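## Task

Take the banana and the orange out of the pan and place both completely inside the bag, between its two layers. At the end, every other object, including the white ball, must still be in the pan. The loaded part of the bag must rest on the table. No more than a corner of the bag may lie on an arm's base. No part of the bag may be inside the pan or stick out beyond the table edge by more than about a finger's width.

## Robot and tools

Robot: two arms, left_arm and right_arm. Each has six joints and a gripper. Every per-joint list, in calls and in results, uses this order: waist, shoulder, elbow, wrist pitch, wrist yaw, wrist roll. Stated joint ranges in rad: waist -2.618 to 3.054, shoulder 0.000 to 3.142, elbow 0.000 to 3.142, wrist pitch -1.571 to 1.571, wrist yaw -1.571 to 1.571, wrist roll -2.094 to 2.094. A real end stop may sit up to 0.059 rad either side of these values.

Frames: the scene frame has its origin at table-top height, halfway between the nominal bases. +x points out over the table, +z points up, and left_arm is on the +y side. Image left and right do not follow the arm names. Calibrated bases in the scene frame: left_arm at (-0.019, +0.343, +0.033) m, quat_wxyz (+1.000, 0, 0, -0.008). right_arm at (-0.046, -0.254, +0.023) m, quat_wxyz (+1.000, 0, 0, +0.016). Both have up = +z. Hand positions, hand orientations and wrist-camera poses are reported in that arm's own base frame. Fixed cameras and the table use the scene frame. The reported hand pose can be off by a few cm, more at long reach. end_effector_position is the point between the finger pads, about 1 cm short of the fingertips. The fingers point along the gripper's +z axis and close along its y axis.

A row is one flat list of 14 numbers, each in [-1, 1], always covering both arms. The first 7 are left_arm: its six joint values, then its opening. The last 7 are right_arm in the same layout. Joint values are offsets, not poses. They are measured from the arm's Joint targets as they stood when the action (or move) began, not from the previous row. Scale: 1.0 means 2.224 rad for waist, shoulder and elbow, and 8.485 rad for the three wrist joints. The opening is absolute: +1 fully open (pad gap 0.094 m), -1 closed. Sending 0 for a joint keeps it at its current target. To keep a gripper as it is, resend its present opening, because 0 would be a half-open command.

execute_actions(actions, cameras): actions is a list of actions. Each action is a list of up to 15 rows, one row per 1/30 s step. If an action has fewer rows, its last row is held for the remaining steps. An empty list only returns the state and images. cameras selects which images to return: omit it, pass null or ["all"] for all, or [] for none. An unknown camera name invalidates the call.

Refusals: an action is rejected, for both arms, if it would push any joint outward more than 0.059 rad beyond its range, judged from the targets at that action's start. A malformed action rejects the whole call. So does a first action that fails that check against the latest reported state. A joint asked to pass its real end is stopped there, and the result then says "joint sent to its limit".

Speed limits: each step, a target may lead its measured angle by at most 0.339 rad (waist, shoulder, elbow) or 2.2 rad (wrist joints). If a target would put the gripper more than 200 mm from where it is now, all of that arm's targets are pulled back. Large motions therefore need several actions. Command whatever is unfinished again.

move(target, speed, blend, opening_speed, blocking, cameras): target is either one 14-number row or a list of up to 15 rows. Every row is an offset from the same starting Joint targets, not from the previous row. All joints run in step toward the target, so the grippers trace curves. Nothing is steered around obstacles or the other arm. speed is the top speed in rad/s of the joint with the farthest to go: 0.01 to 12.57, default 0.5. It can be one value, or one per leg. blend is in rad and rounds the corners at intermediate rows. opening_speed is in scale units per second, at least 0.2; use a value near that minimum to close gently on soft or fragile items. blocking=false returns after about 0.5 s while the move continues. A path is at least 0.5 s long, and paths longer than 10 s end short. The result adds a move: line with the outcome: done, off_target (resting more than 0.035 rad from target), moving, held, or fault. limits=held is added if steps were withheld. Neither done nor off_target tells you about contact.

wait(seconds 0 to 10): lets time pass while the arms hold their last commands. stop: brakes a running move. It needs room to slow down. zoom_image(camera, region=[x0, y0, x1, y1]): enlarges part of that camera's latest image, in pixels from the top-left corner, at most 504x504. finished_scene(scene): ends the current scene, given its number. This cannot be undone.

Cameras, all 896x504: cam_head_left, cam_head_right, cam_high, cam_low, cam_left_wrist, cam_right_wrist.

Result lines:
- Joint positions and Joint velocities: one block per arm, six joints in rad or rad/s, then the pad gap in m. "within noise" means the arm is effectively still.
- Joint targets: the base that your next offsets count from.
- Tool commands: the current gripper commands.
- grip_measured: the finger opening on the command scale. It reads up to about 2.7 mm wide when empty, and narrower than a squeezed part.
- Joint torques: total drive output, in joint order without the gripper. Positive means toward larger angles. The first three joints wrap sign beyond ±28 N m.
- "joint command not followed": the clearance check changed or held back some targets. That check does not stop the two grippers from colliding.

Gripping: each pad presses with roughly 50 to 64 N. Full force is reached about 0.05 below the reading at first contact, or 0.11 or more for small or round items. To release, command an opening well above grip_measured.

Avoid: clashes or squeezes between the two arms, including closing one gripper on the other's fingers, which can end the scene as failed. Avoid drops, releasing moving items, fast impacts and hard presses. Anything left off the table fails the task. A stalled arm keeps pushing: command its targets back past its Joint positions. Holding loads, long reach or pushing against stops heats motors. MOTOR HOT warns at 75 °C. At 90 °C an OVER-TEMPERATURE FAULT folds that arm and disables it. Loose objects may occasionally be nudged by outside pushes.

Each tool is called by a JSON object that holds its "api" and its "payload", one argument or row to a line.

## Session

{"api": "execute_actions", "payload": {
  "actions": []
}}

{"api": "zoom_image", "payload": {
  "camera": "cam_head_left",
  "region": [150, 170, 650, 450]
}}

{"api": "zoom_image", "payload": {
  "camera": "cam_high",
  "region": [290, 220, 640, 420]
}}

Scene clock: 0.00 s.
left_arm: end_effector_position=(+0.3944, +0.0308, +0.0949) grip_measured=+1.000 end_effector_quat_wxyz=(+0.587, -0.050, +0.806, +0.059) | right_arm: end_effector_position=(+0.3969, +0.0123, +0.0815) grip_measured=+1.000 end_effector_quat_wxyz=(+0.550, -0.013, +0.835, -0.014)
Joint positions: left_arm=[0.018 1.567 0.361 0.893 -0.137 -0.006 0.094] | right_arm=[0.058 1.557 0.408 0.741 0.063 -0.014 0.094]
Joint velocities: within noise
Joint torques (N m): no reading
Heat: left arm: 25 °C; right arm: 28 °C.
Joint targets: left_arm=[0.018 1.563 0.365 0.889 -0.137 -0.006] | right_arm=[0.058 1.547 0.419 0.755 0.063 -0.014]
Tool commands: left_gripper/opening=+1.0 right_gripper/opening=+1.0

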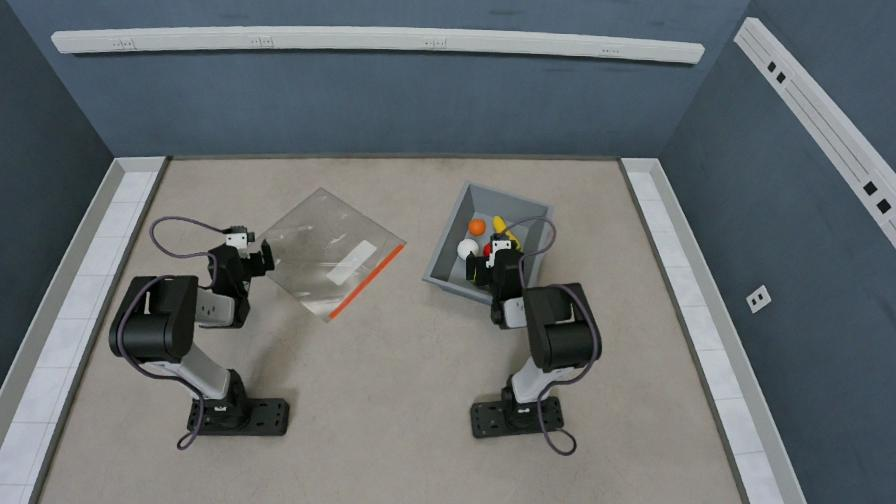

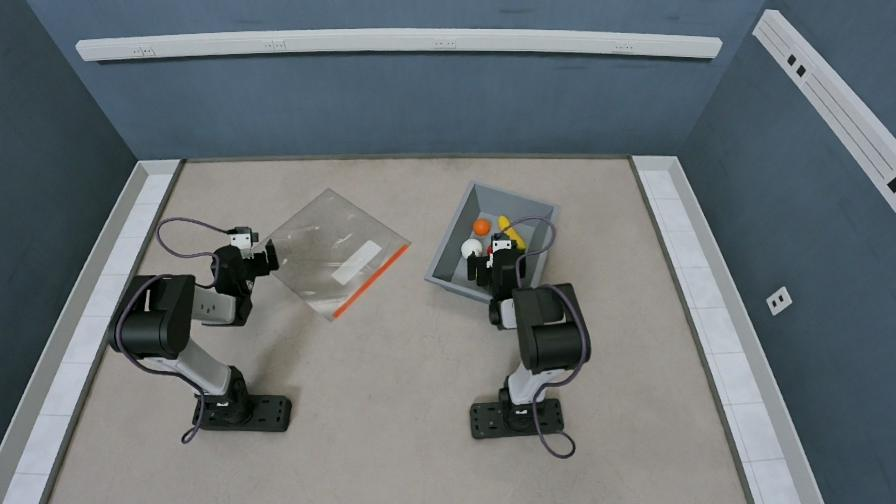

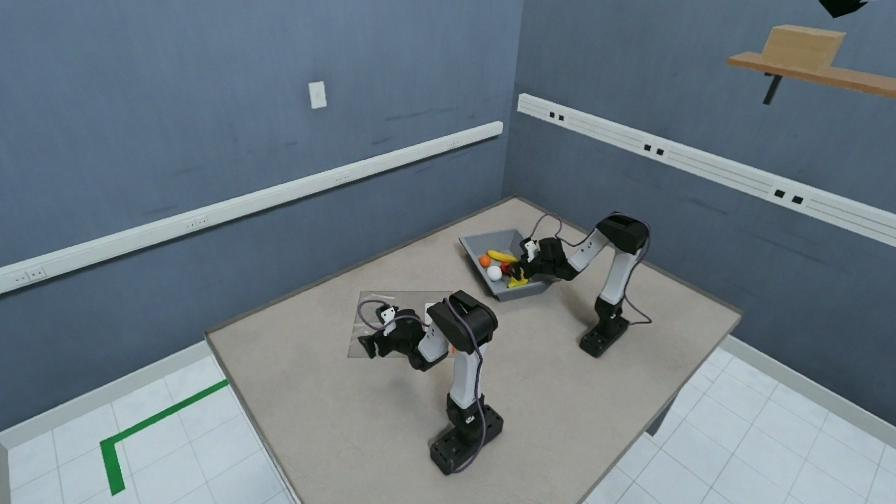

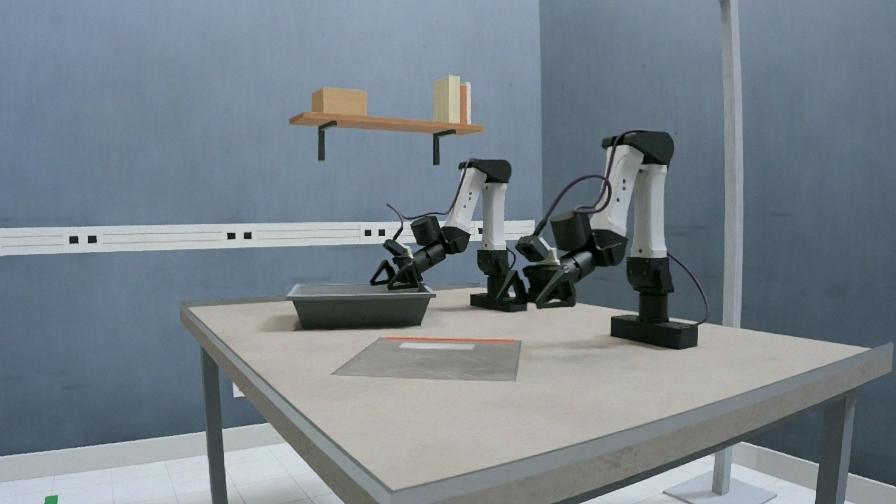

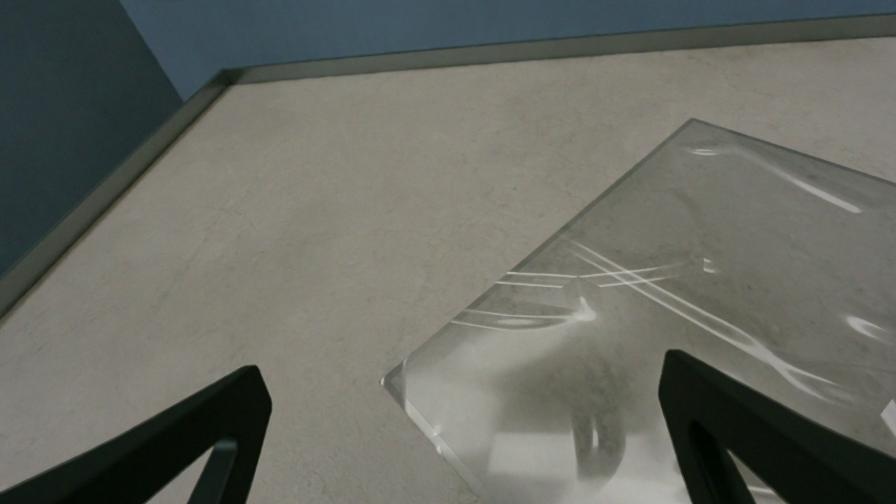

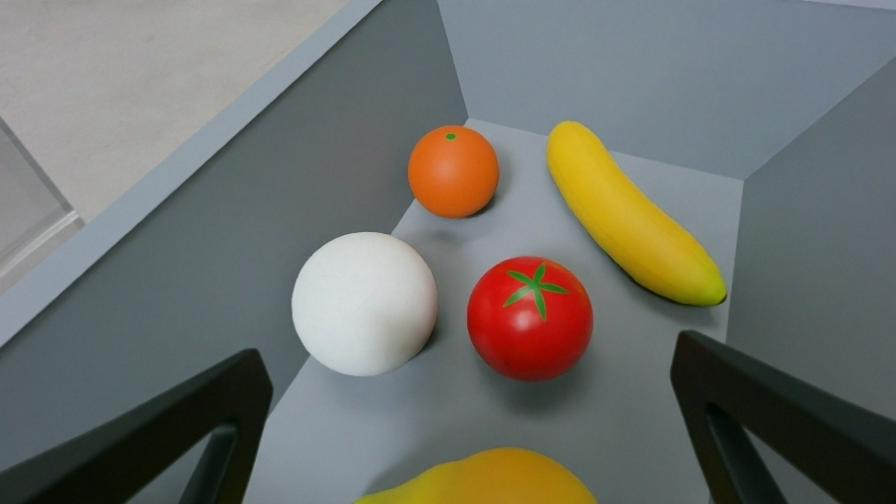

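Scaled by 1.008 from the camera's 896x504 image, which has a finer 1280x720 frame.

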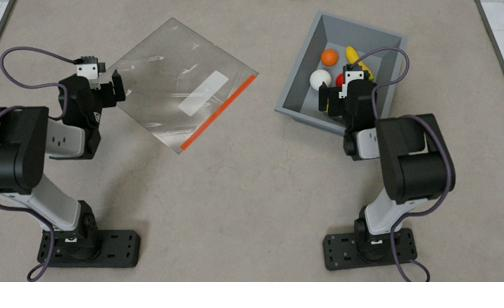

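Scaled by 1.440 from the camera's 896x504 image, which has a finer 1280x720 frame.

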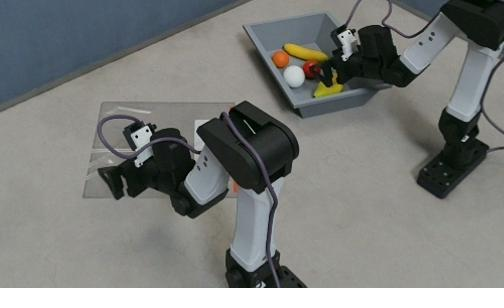

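{"api": "move", "payload": {
  "target": [
    [-0.143,-0.1632,0.3754,-0.1991,0.0161,0,0.1,-0.03,-0.246,0.2612,-0.1951,-0.0074,0.0017,1],
    [-0.3004,0.3089,0.786,-0.2738,0.0161,-0.1843,0.1,-0.03,-0.246,0.2612,-0.1951,-0.0074,0.0017,0.4]
  ],
  "speed": 1.0,
  "blend": 0.1
}}

Scene clock: 5.90 s.
left_arm: end_effector_position=(+0.3480, -0.2615, +0.0989) grip_measured=+0.102 end_effector_quat_wxyz=(+0.007, -0.439, +0.898, +0.002) | right_arm: end_effector_position=(+0.2717, -0.0020, +0.1901) grip_measured=+0.401 end_effector_quat_wxyz=(+0.311, -0.001, +0.950, -0.006)
Joint positions: left_arm=[-0.65 2.239 2.094 -1.423 -0.014 -1.559 0.052] | right_arm=[-0.001 1.008 0.974 -0.903 0.009 -0.007 0.066]
Joint velocities: within noise
Joint torques (N m): left_arm=[0.2 -10.81 8.94 0.21 0.05 -0.15] | right_arm=[-0.68 -2.88 9.46 1.41 -0.11 0.12]
Heat: left arm: 26 °C; right arm: 28 °C.
Joint targets: left_arm=[-0.650 2.250 2.114 -1.434 -0.001 -1.570] | right_arm=[-0.009 1.000 0.999 -0.901 0.000 0.000]
move: done

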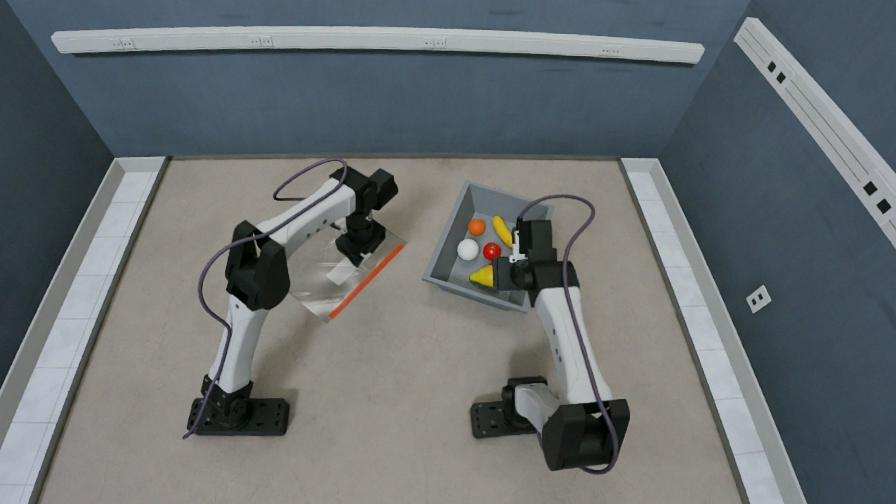

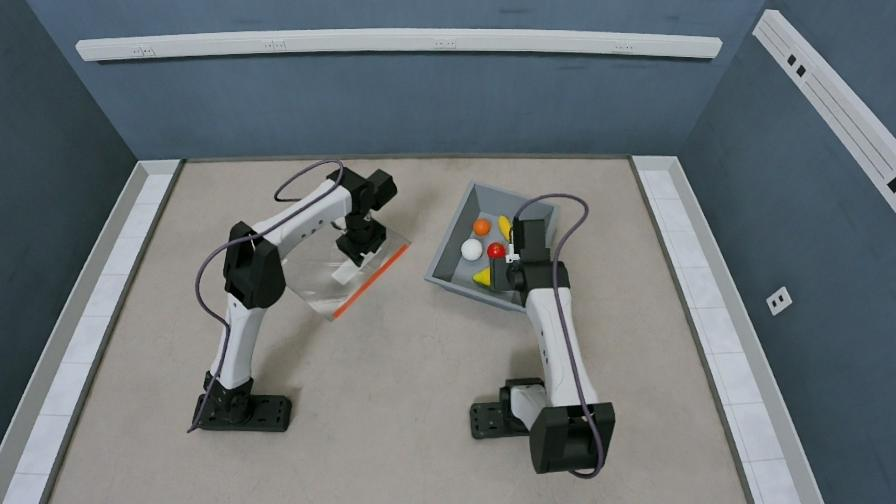

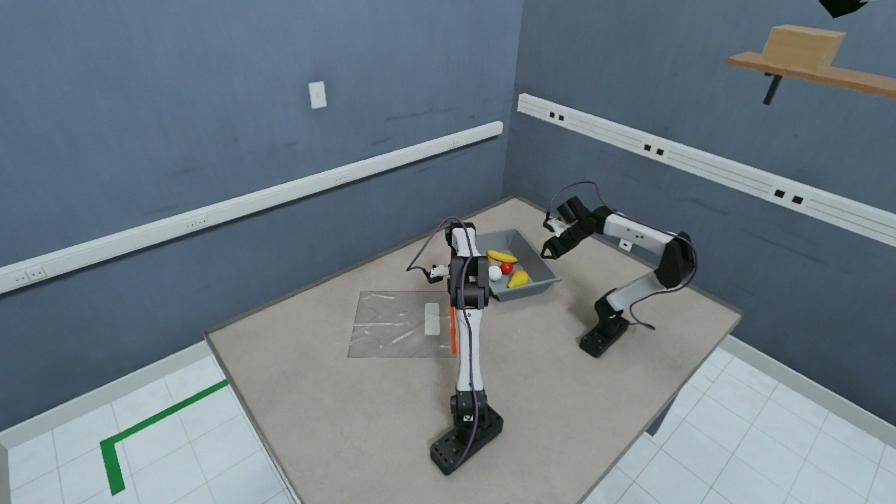

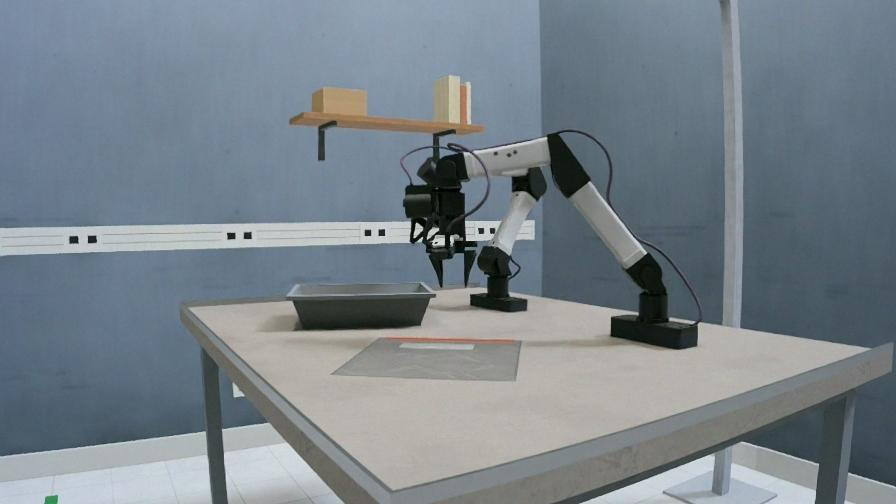

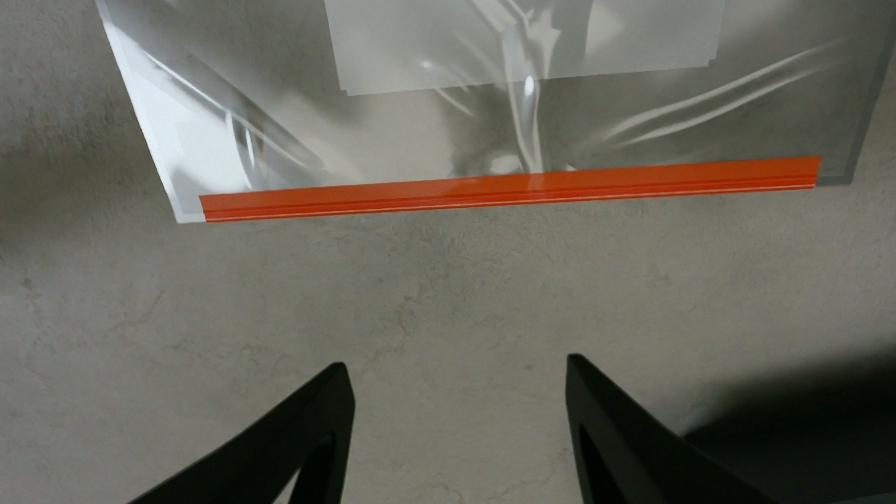

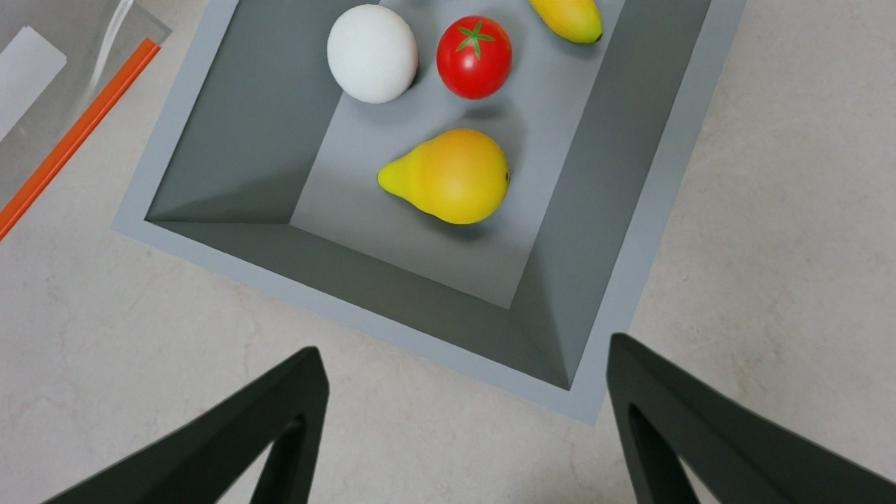

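{"api": "move", "payload": {
  "target": [
    [0.0387,0.0517,0.0328,0.0048,0,0.0024,0.1,-0.04,0.1349,0.1353,-0.0118,0,0,0.4],
    [0.0387,0.0621,-0.0728,0.0352,0,0.0024,0,-0.04,0.1349,0.1353,-0.0118,0,0,0.4]
  ],
  "speed": 0.4,
  "cameras": ["cam_left_wrist","cam_right_wrist"]
}}

Scene clock: 9.37 s.
left_arm: end_effector_position=(+0.3905, -0.2455, +0.0081) grip_measured=+0.001 end_effector_quat_wxyz=(+0.009, -0.476, +0.879, -0.002) | right_arm: end_effector_position=(+0.3202, -0.0308, +0.2117) grip_measured=+0.401 end_effector_quat_wxyz=(+0.269, +0.042, +0.962, -0.017)
Joint positions: left_arm=[-0.566 2.372 1.96 -1.146 -0.013 -1.559 0.047] | right_arm=[-0.091 1.293 1.271 -1.002 0.008 -0.007 0.066]
Joint velocities: within noise
Joint torques (N m): left_arm=[0.39 -11.32 6.09 0.47 0.04 0.04] | right_arm=[-0.58 -3.7 9.73 1.27 -0.1 0.12]
Heat: left arm: 26 °C; right arm: 28 °C.
Joint targets: left_arm=[-0.564 2.389 1.952 -1.136 0.000 -1.550] | right_arm=[-0.098 1.300 1.300 -1.001 0.000 0.000]
move: done
Images, in order (width x height): cam_left_wrist 896x504, cam_right_wrist 896x504.

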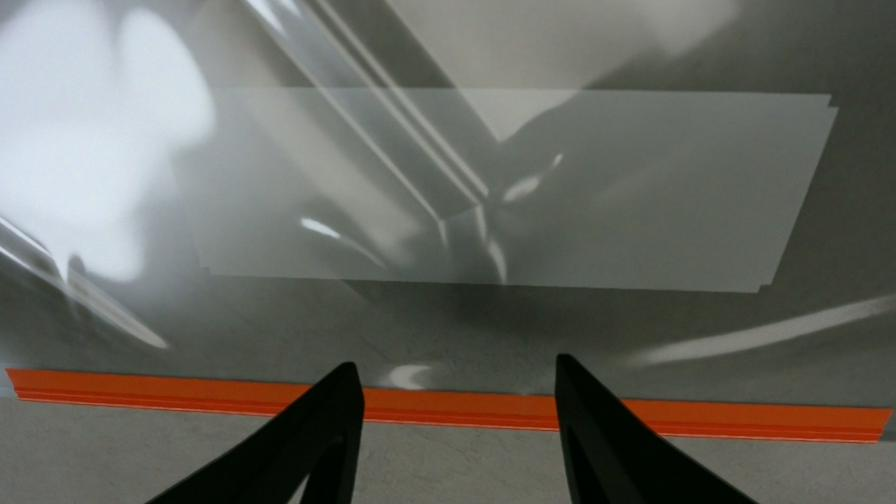

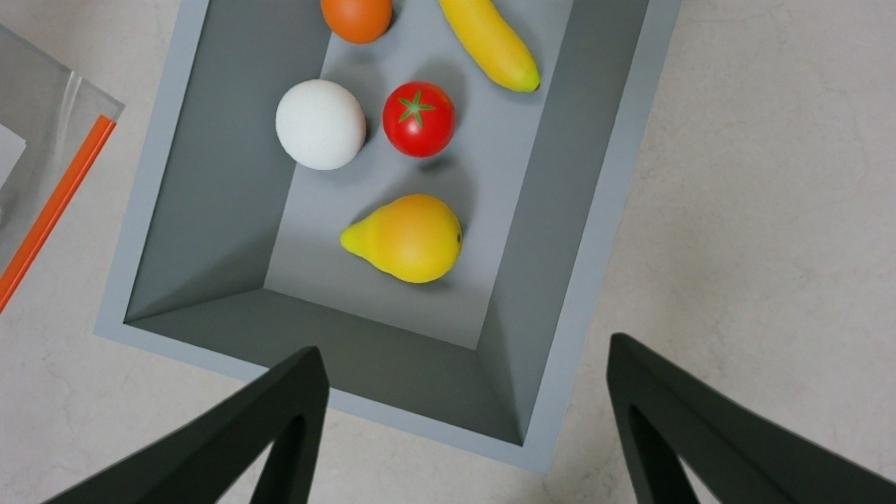

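{"api": "move", "payload": {
  "target": [0,0.0216,-0.0342,0.0148,0,0,0,0,0,0,0,0,0,0.4],
  "speed": 0.12,
  "cameras": ["cam_left_wrist"]
}}

Scene clock: 11.60 s.
left_arm: end_effector_position=(+0.3922, -0.2466, -0.0164) grip_measured=+0.001 end_effector_quat_wxyz=(+0.011, -0.476, +0.879, -0.005) | right_arm: end_effector_position=(+0.3202, -0.0308, +0.2117) grip_measured=+0.401 end_effector_quat_wxyz=(+0.269, +0.042, +0.962, -0.017)
Joint positions: left_arm=[-0.566 2.397 1.905 -1.059 -0.013 -1.559 0.047] | right_arm=[-0.091 1.293 1.271 -1.002 0.008 -0.007 0.066]
Joint velocities: within noise
Joint torques (N m): left_arm=[0.4 -9.59 3.95 0.92 0.05 0.05] | right_arm=[-0.59 -3.7 9.72 1.28 -0.1 0.12]
Heat: left arm: 26 °C; right arm: 28 °C.
Joint targets: left_arm=[-0.564 2.436 1.876 -1.010 0.000 -1.550] | right_arm=[-0.098 1.300 1.300 -1.001 0.000 0.000]
move: off_target (left_arm); left_arm: the wrist pitch is farthest, 0.049 rad from its target
Images, in order (width x height): cam_left_wrist 896x504.

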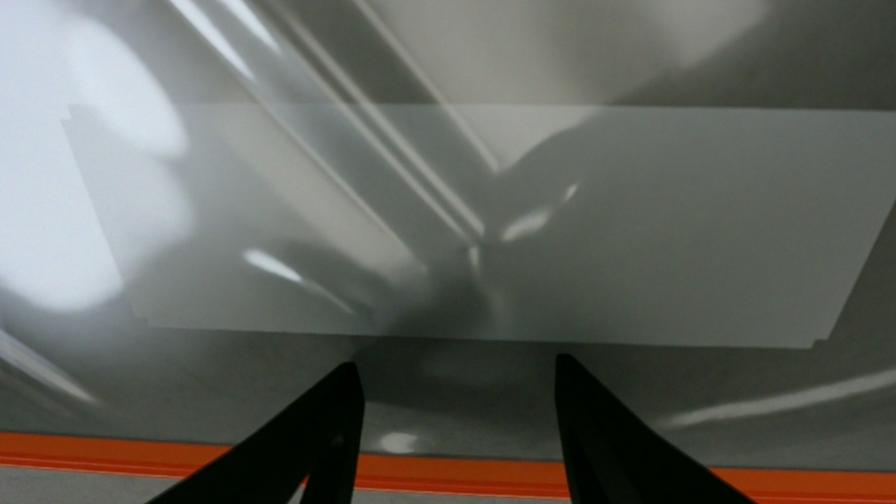

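{"api": "move", "payload": {
  "target": [
    [0,0.01,-0.009,0.0045,0,0,0,0,0,0,0,0,0,0.4],
    [0,0.01,-0.009,0.0045,0,0,-0.7,0,0,0,0,0,0,0.4]
  ],
  "speed": 0.12,
  "opening_speed": 0.4,
  "cameras": ["cam_left_wrist"]
}}

Scene clock: 14.50 s.
left_arm: end_effector_position=(+0.3945, -0.2480, -0.0175) grip_measured=-0.697 end_effector_quat_wxyz=(+0.014, -0.476, +0.879, -0.011) | right_arm: end_effector_position=(+0.3202, -0.0308, +0.2117) grip_measured=+0.401 end_effector_quat_wxyz=(+0.269, +0.042, +0.962, -0.017)
Joint positions: left_arm=[-0.566 2.396 1.897 -1.039 -0.013 -1.559 0.014] | right_arm=[-0.091 1.293 1.271 -1.002 0.008 -0.007 0.066]
Joint velocities: within noise
Joint torques (N m): left_arm=[0.42 -7.79 2.76 1.17 0.05 0.05] | right_arm=[-0.58 -3.71 9.72 1.28 -0.1 0.12]
Heat: left arm: 27 °C; right arm: 28 °C.
Joint targets: left_arm=[-0.564 2.459 1.856 -0.972 0.000 -1.550] | right_arm=[-0.098 1.300 1.300 -1.001 0.000 0.000]
move: off_target (left_arm); target 2's new numbers were sent with left_arm's wrist pitch 0.079 rad from that target; left_arm: the wrist pitch is farthest, 0.068 rad from its target
Images, in order (width x height): cam_left_wrist 896x504.

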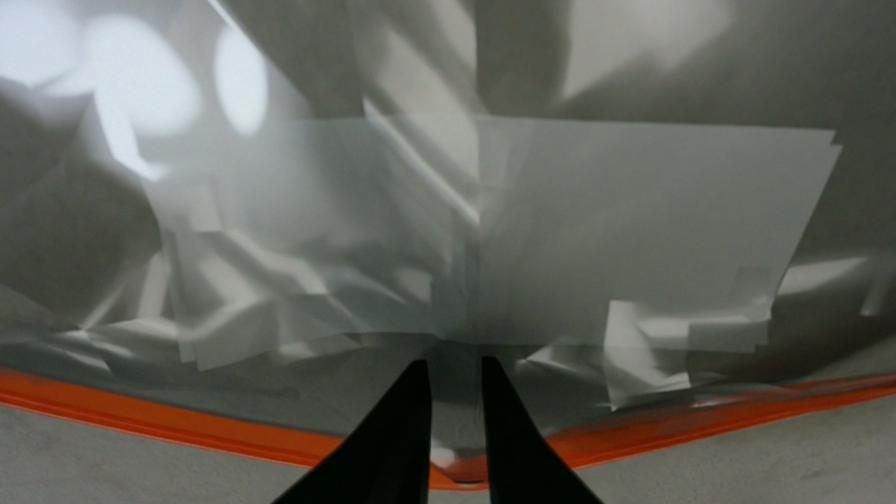

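{"api": "move", "payload": {
  "target": [
    [0,0,0,0,0,0,-1,0,0,0,0,0,0,0.4],
    [0,-0.0423,0.1488,-0.0496,0,0,-1,0,0,0,0,0,0,0.4]
  ],
  "speed": 0.2,
  "opening_speed": 0.5,
  "cameras": ["cam_left_wrist","cam_low"]
}}

{"api": "zoom_image", "payload": {
  "camera": "cam_low",
  "region": [300, 240, 560, 400]
}}

Scene clock: 18.40 s.
left_arm: end_effector_position=(+0.3862, -0.2428, +0.0463) grip_measured=-0.982 end_effector_quat_wxyz=(-0.005, -0.476, +0.879, +0.023) | right_arm: end_effector_position=(+0.3202, -0.0308, +0.2117) grip_measured=+0.401 end_effector_quat_wxyz=(+0.269, +0.042, +0.962, -0.017)
Joint positions: left_arm=[-0.566 2.404 2.167 -1.38 -0.013 -1.559 0.001] | right_arm=[-0.091 1.293 1.271 -1.002 0.008 -0.007 0.066]
Joint velocities: within noise
Joint torques (N m): left_arm=[0.42 -15.79 8.8 0.05 0.05 0.03] | right_arm=[-0.59 -3.71 9.73 1.28 -0.1 0.12]
Heat: left arm: 28 °C; right arm: 28 °C.
Joint targets: left_arm=[-0.564 2.365 2.187 -1.393 0.000 -1.550] | right_arm=[-0.098 1.300 1.300 -1.001 0.000 0.000]
move: off_target (left_arm); left_arm: the shoulder is farthest, 0.039 rad from its target
Images, in order (width x height): cam_low 896x504, cam_left_wrist 896x504.

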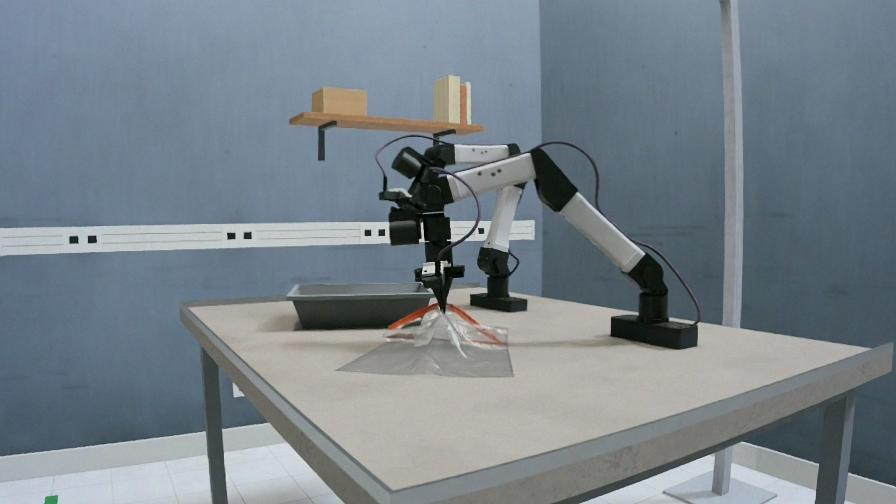

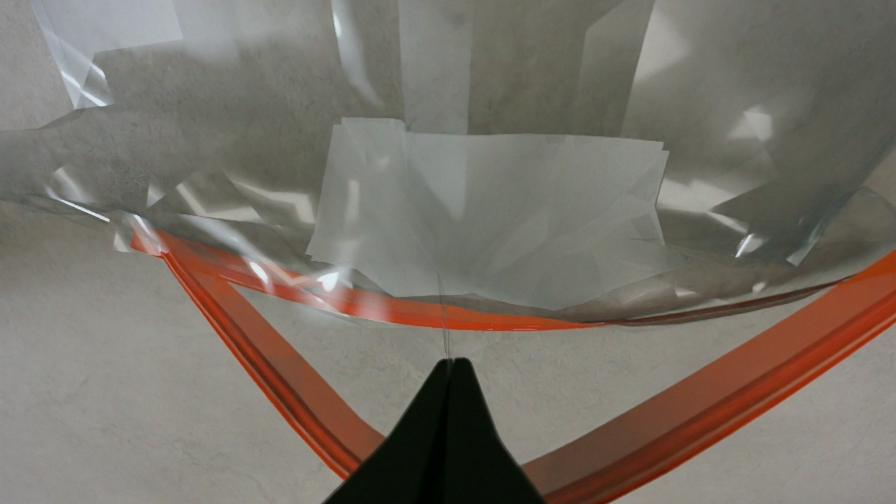

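Scaled by 1.938 from the camera's 896x504 image, which has a finer 1280x720 frame.

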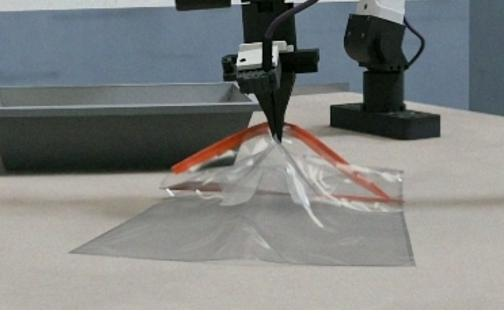

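{"api": "move", "payload": {
  "target": [0,-0.145,-0.0913,0.0206,0,0,-1,0,0,0,0,0,0,0.4],
  "speed": 0.2,
  "cameras": ["cam_left_wrist","cam_low"]
}}

{"api": "zoom_image", "payload": {
  "camera": "cam_low",
  "region": [300, 220, 560, 400]
}}

Scene clock: 20.73 s.
left_arm: end_effector_position=(+0.3898, -0.2451, +0.1489) grip_measured=-0.982 end_effector_quat_wxyz=(+0.070, -0.473, +0.871, -0.113) | right_arm: end_effector_position=(+0.3202, -0.0308, +0.2117) grip_measured=+0.401 end_effector_quat_wxyz=(+0.269, +0.042, +0.962, -0.017)
Joint positions: left_arm=[-0.566 2.073 1.996 -1.229 -0.013 -1.559 0.001] | right_arm=[-0.091 1.293 1.271 -1.002 0.008 -0.007 0.066]
Joint velocities: within noise
Joint torques (N m): left_arm=[0.42 -13.24 6.15 1.04 0.04 0.06] | right_arm=[-0.58 -3.7 9.72 1.28 -0.1 0.12]
Heat: left arm: 30 °C; right arm: 29 °C.
Joint targets: left_arm=[-0.564 2.042 1.984 -1.218 0.000 -1.550] | right_arm=[-0.098 1.300 1.300 -1.001 0.000 0.000]
move: done
Images, in order (width x height): cam_low 896x504, cam_left_wrist 896x504.

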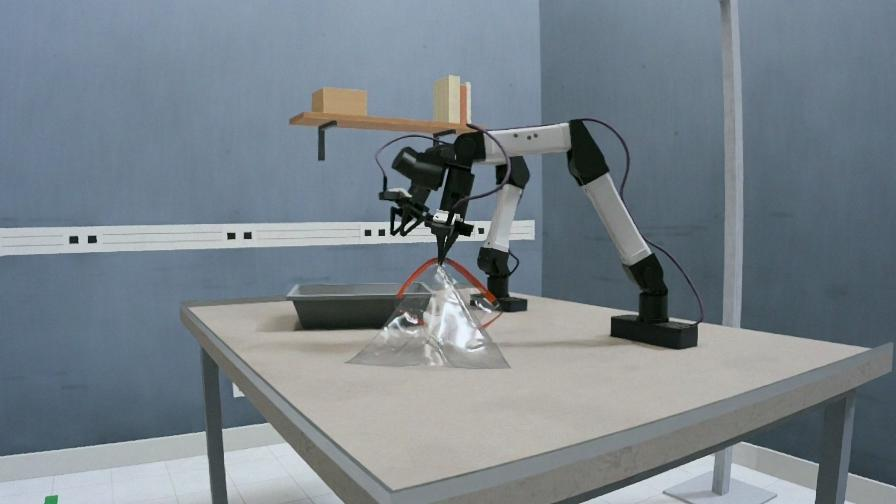

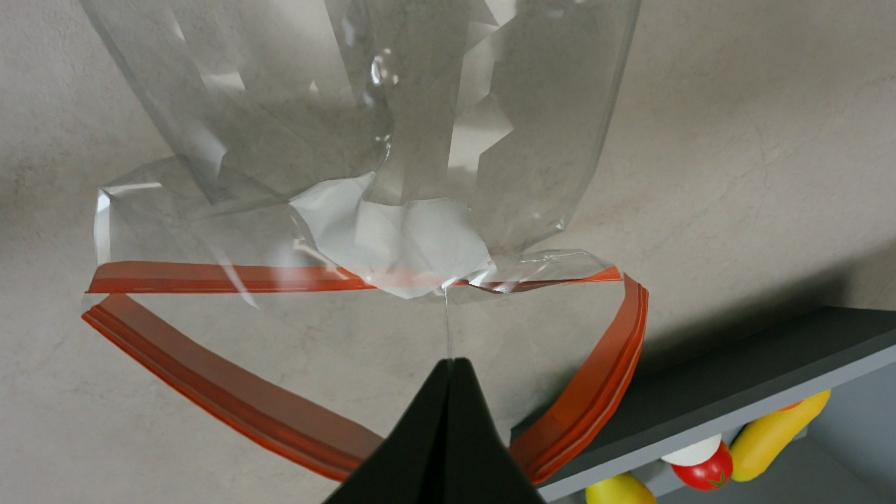

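Scaled by 1.938 from the camera's 896x504 image, which has a finer 1280x720 frame.

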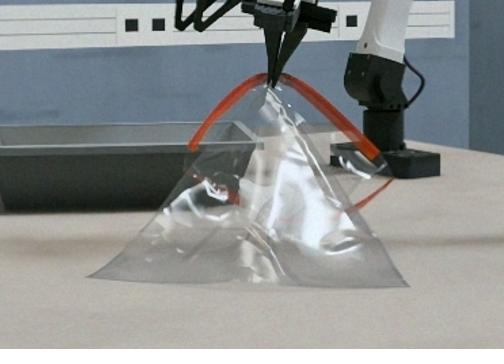

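{"api": "move", "payload": {
  "target": [0,0,0,0,0,0,-1,-0.0369,0.3844,0.2846,0.0145,0,-0.0636,0.4],
  "speed": 0.8,
  "cameras": ["cam_right_wrist","cam_head_right"]
}}

Scene clock: 23.13 s.
left_arm: end_effector_position=(+0.3900, -0.2452, +0.1489) grip_measured=-0.982 end_effector_quat_wxyz=(+0.071, -0.473, +0.871, -0.113) | right_arm: end_effector_position=(+0.5120, -0.0918, +0.1093) grip_measured=+0.401 end_effector_quat_wxyz=(+0.200, -0.172, +0.961, -0.078)
Joint positions: left_arm=[-0.566 2.073 1.996 -1.227 -0.013 -1.559 0.001] | right_arm=[-0.175 2.152 1.906 -0.892 0.007 -0.531 0.066]
Joint velocities: within noise
Joint torques (N m): left_arm=[0.44 -13.26 6.15 1.03 0.05 0.06] | right_arm=[-0.43 -11.3 9.48 1.21 -0.12 -0.02]
Heat: left arm: 32 °C; right arm: 29 °C.
Joint targets: left_arm=[-0.564 2.042 1.984 -1.218 0.000 -1.550] | right_arm=[-0.180 2.155 1.933 -0.878 0.000 -0.539]
move: done
Images, in order (width x height): cam_head_right 896x504, cam_right_wrist 896x504.

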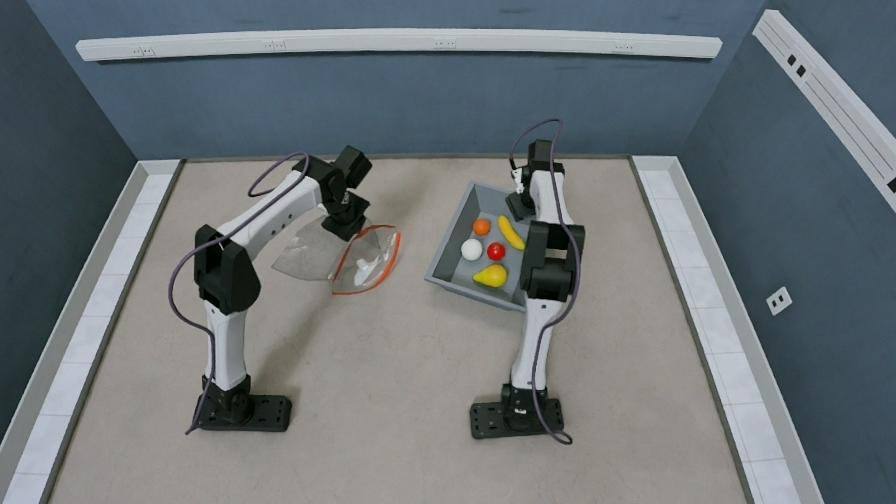

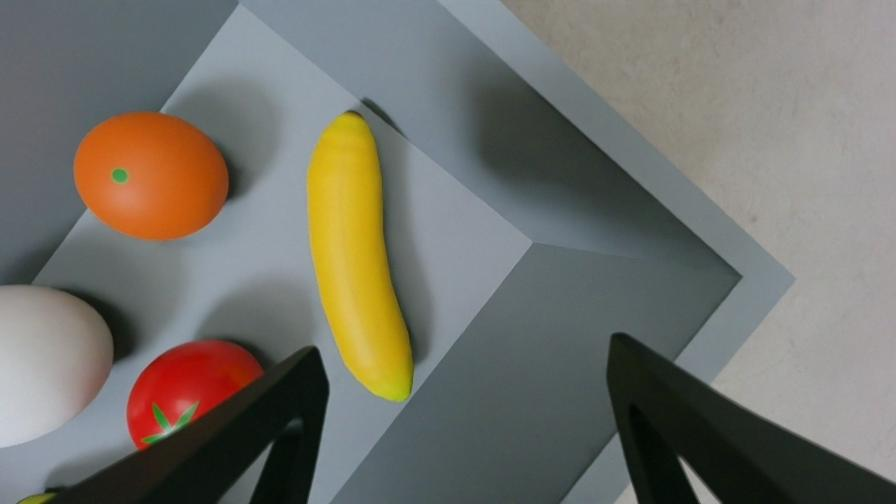

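{"api": "move", "payload": {
  "target": [
    [0,0,0,0,0,0,-1,0.0279,0.063,0.0863,-0.0179,0,-0.0095,0.4]
  ],
  "speed": 0.5,
  "cameras": ["cam_right_wrist"]
}}

Scene clock: 25.33 s.
left_arm: end_effector_position=(+0.3900, -0.2452, +0.1489) grip_measured=-0.982 end_effector_quat_wxyz=(+0.071, -0.473, +0.871, -0.113) | right_arm: end_effector_position=(+0.5266, -0.0632, +0.0961) grip_measured=+0.401 end_effector_quat_wxyz=(+0.164, -0.241, +0.954, -0.066)
Joint positions: left_arm=[-0.566 2.073 1.996 -1.227 -0.013 -1.559 0.001] | right_arm=[-0.117 2.284 2.097 -1.028 0.006 -0.613 0.066]
Joint velocities: within noise
Joint torques (N m): left_arm=[0.42 -13.24 6.15 1.05 0.06 0.06] | right_arm=[0.13 -11.41 9.43 0.95 -0.11 -0.07]
Heat: left arm: 34 °C; right arm: 30 °C.
Joint targets: left_arm=[-0.564 2.042 1.984 -1.218 0.000 -1.550] | right_arm=[-0.118 2.295 2.126 -1.030 0.000 -0.620]
move: done
Images, in order (width x height): cam_right_wrist 896x504.

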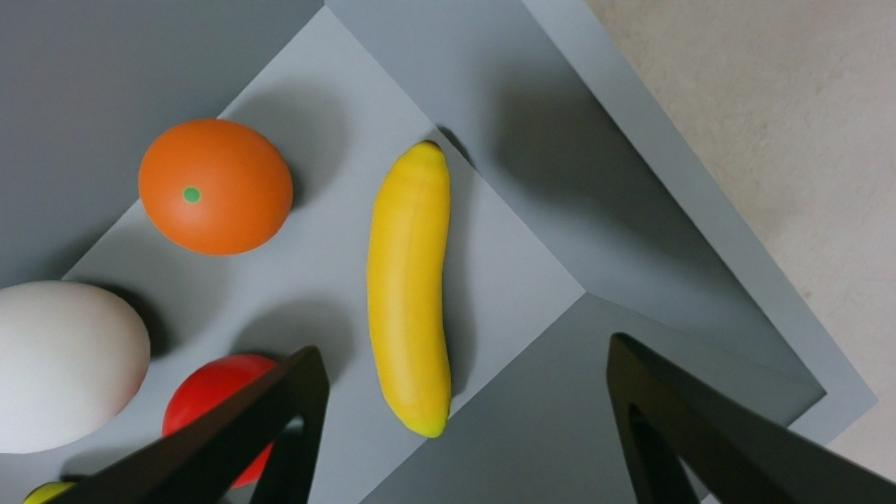

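{"api": "move", "payload": {
  "target": [0,0,0,0,0,0,-1,0,0.1259,0.0638,-0.0074,0,0,0.25],
  "speed": 0.25,
  "cameras": ["cam_right_wrist"]
}}

Scene clock: 27.73 s.
left_arm: end_effector_position=(+0.3900, -0.2452, +0.1489) grip_measured=-0.982 end_effector_quat_wxyz=(+0.071, -0.473, +0.871, -0.113) | right_arm: end_effector_position=(+0.5300, -0.0637, -0.0008) grip_measured=+0.251 end_effector_quat_wxyz=(+0.079, -0.244, +0.966, -0.034)
Joint positions: left_arm=[-0.566 2.073 1.996 -1.227 -0.013 -1.559 0.001] | right_arm=[-0.118 2.556 2.245 -1.087 0.006 -0.613 0.059]
Joint velocities: within noise
Joint torques (N m): left_arm=[0.46 -13.22 6.19 1.04 0.06 0.06] | right_arm=[0.02 -12.16 8.57 0.52 -0.09 -0.02]
Heat: left arm: 35 °C; right arm: 31 °C.
Joint targets: left_arm=[-0.564 2.042 1.984 -1.218 0.000 -1.550] | right_arm=[-0.118 2.575 2.267 -1.092 0.000 -0.620]
move: done
Images, in order (width x height): cam_right_wrist 896x504.

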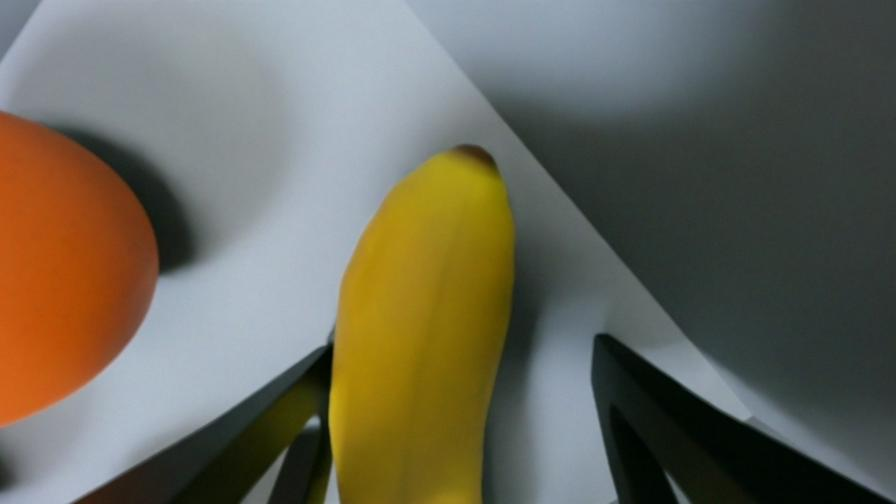

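{"api": "move", "payload": {
  "target": [
    [0,0,0,0,0,0,-1,0.0063,0,0,0,0,0,0.25],
    [0,0,0,0,0,0,-1,0.0063,0,0,0,0,0,-0.5]
  ],
  "speed": 0.2,
  "opening_speed": 0.5,
  "cameras": ["cam_right_wrist"]
}}

Scene clock: 30.50 s.
left_arm: end_effector_position=(+0.3900, -0.2452, +0.1489) grip_measured=-0.982 end_effector_quat_wxyz=(+0.071, -0.473, +0.871, -0.113) | right_arm: end_effector_position=(+0.5295, -0.0598, -0.0010) grip_measured=-0.434 end_effector_quat_wxyz=(+0.078, -0.248, +0.965, -0.033)
Joint positions: left_arm=[-0.566 2.073 1.996 -1.227 -0.013 -1.559 0.001] | right_arm=[-0.111 2.556 2.245 -1.091 0.006 -0.614 0.027]
Joint velocities: within noise
Joint torques (N m): left_arm=[0.42 -13.27 6.16 1.05 0.05 0.05] | right_arm=[0.69 -12.01 8.5 0.59 -0.11 -0.02]
Heat: left arm: 37 °C; right arm: 33 °C.
Joint targets: left_arm=[-0.564 2.042 1.984 -1.218 0.000 -1.550] | right_arm=[-0.104 2.575 2.267 -1.092 0.000 -0.620]
move: done
Images, in order (width x height): cam_right_wrist 896x504.

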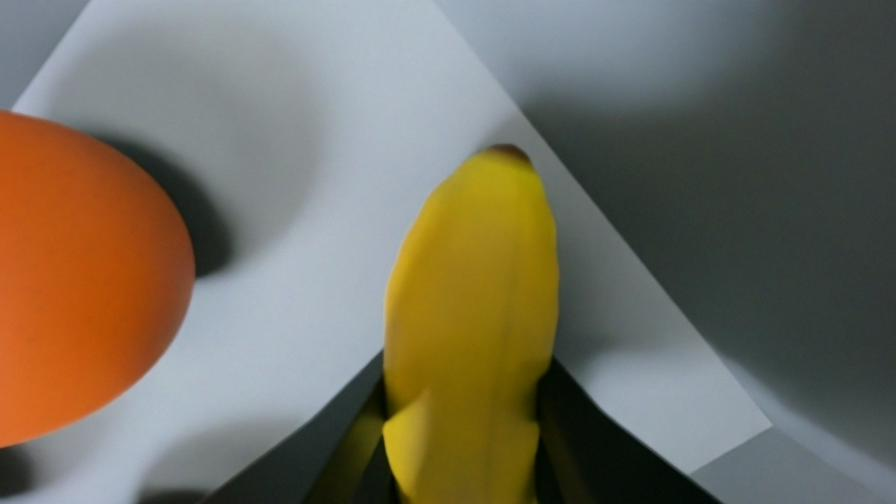

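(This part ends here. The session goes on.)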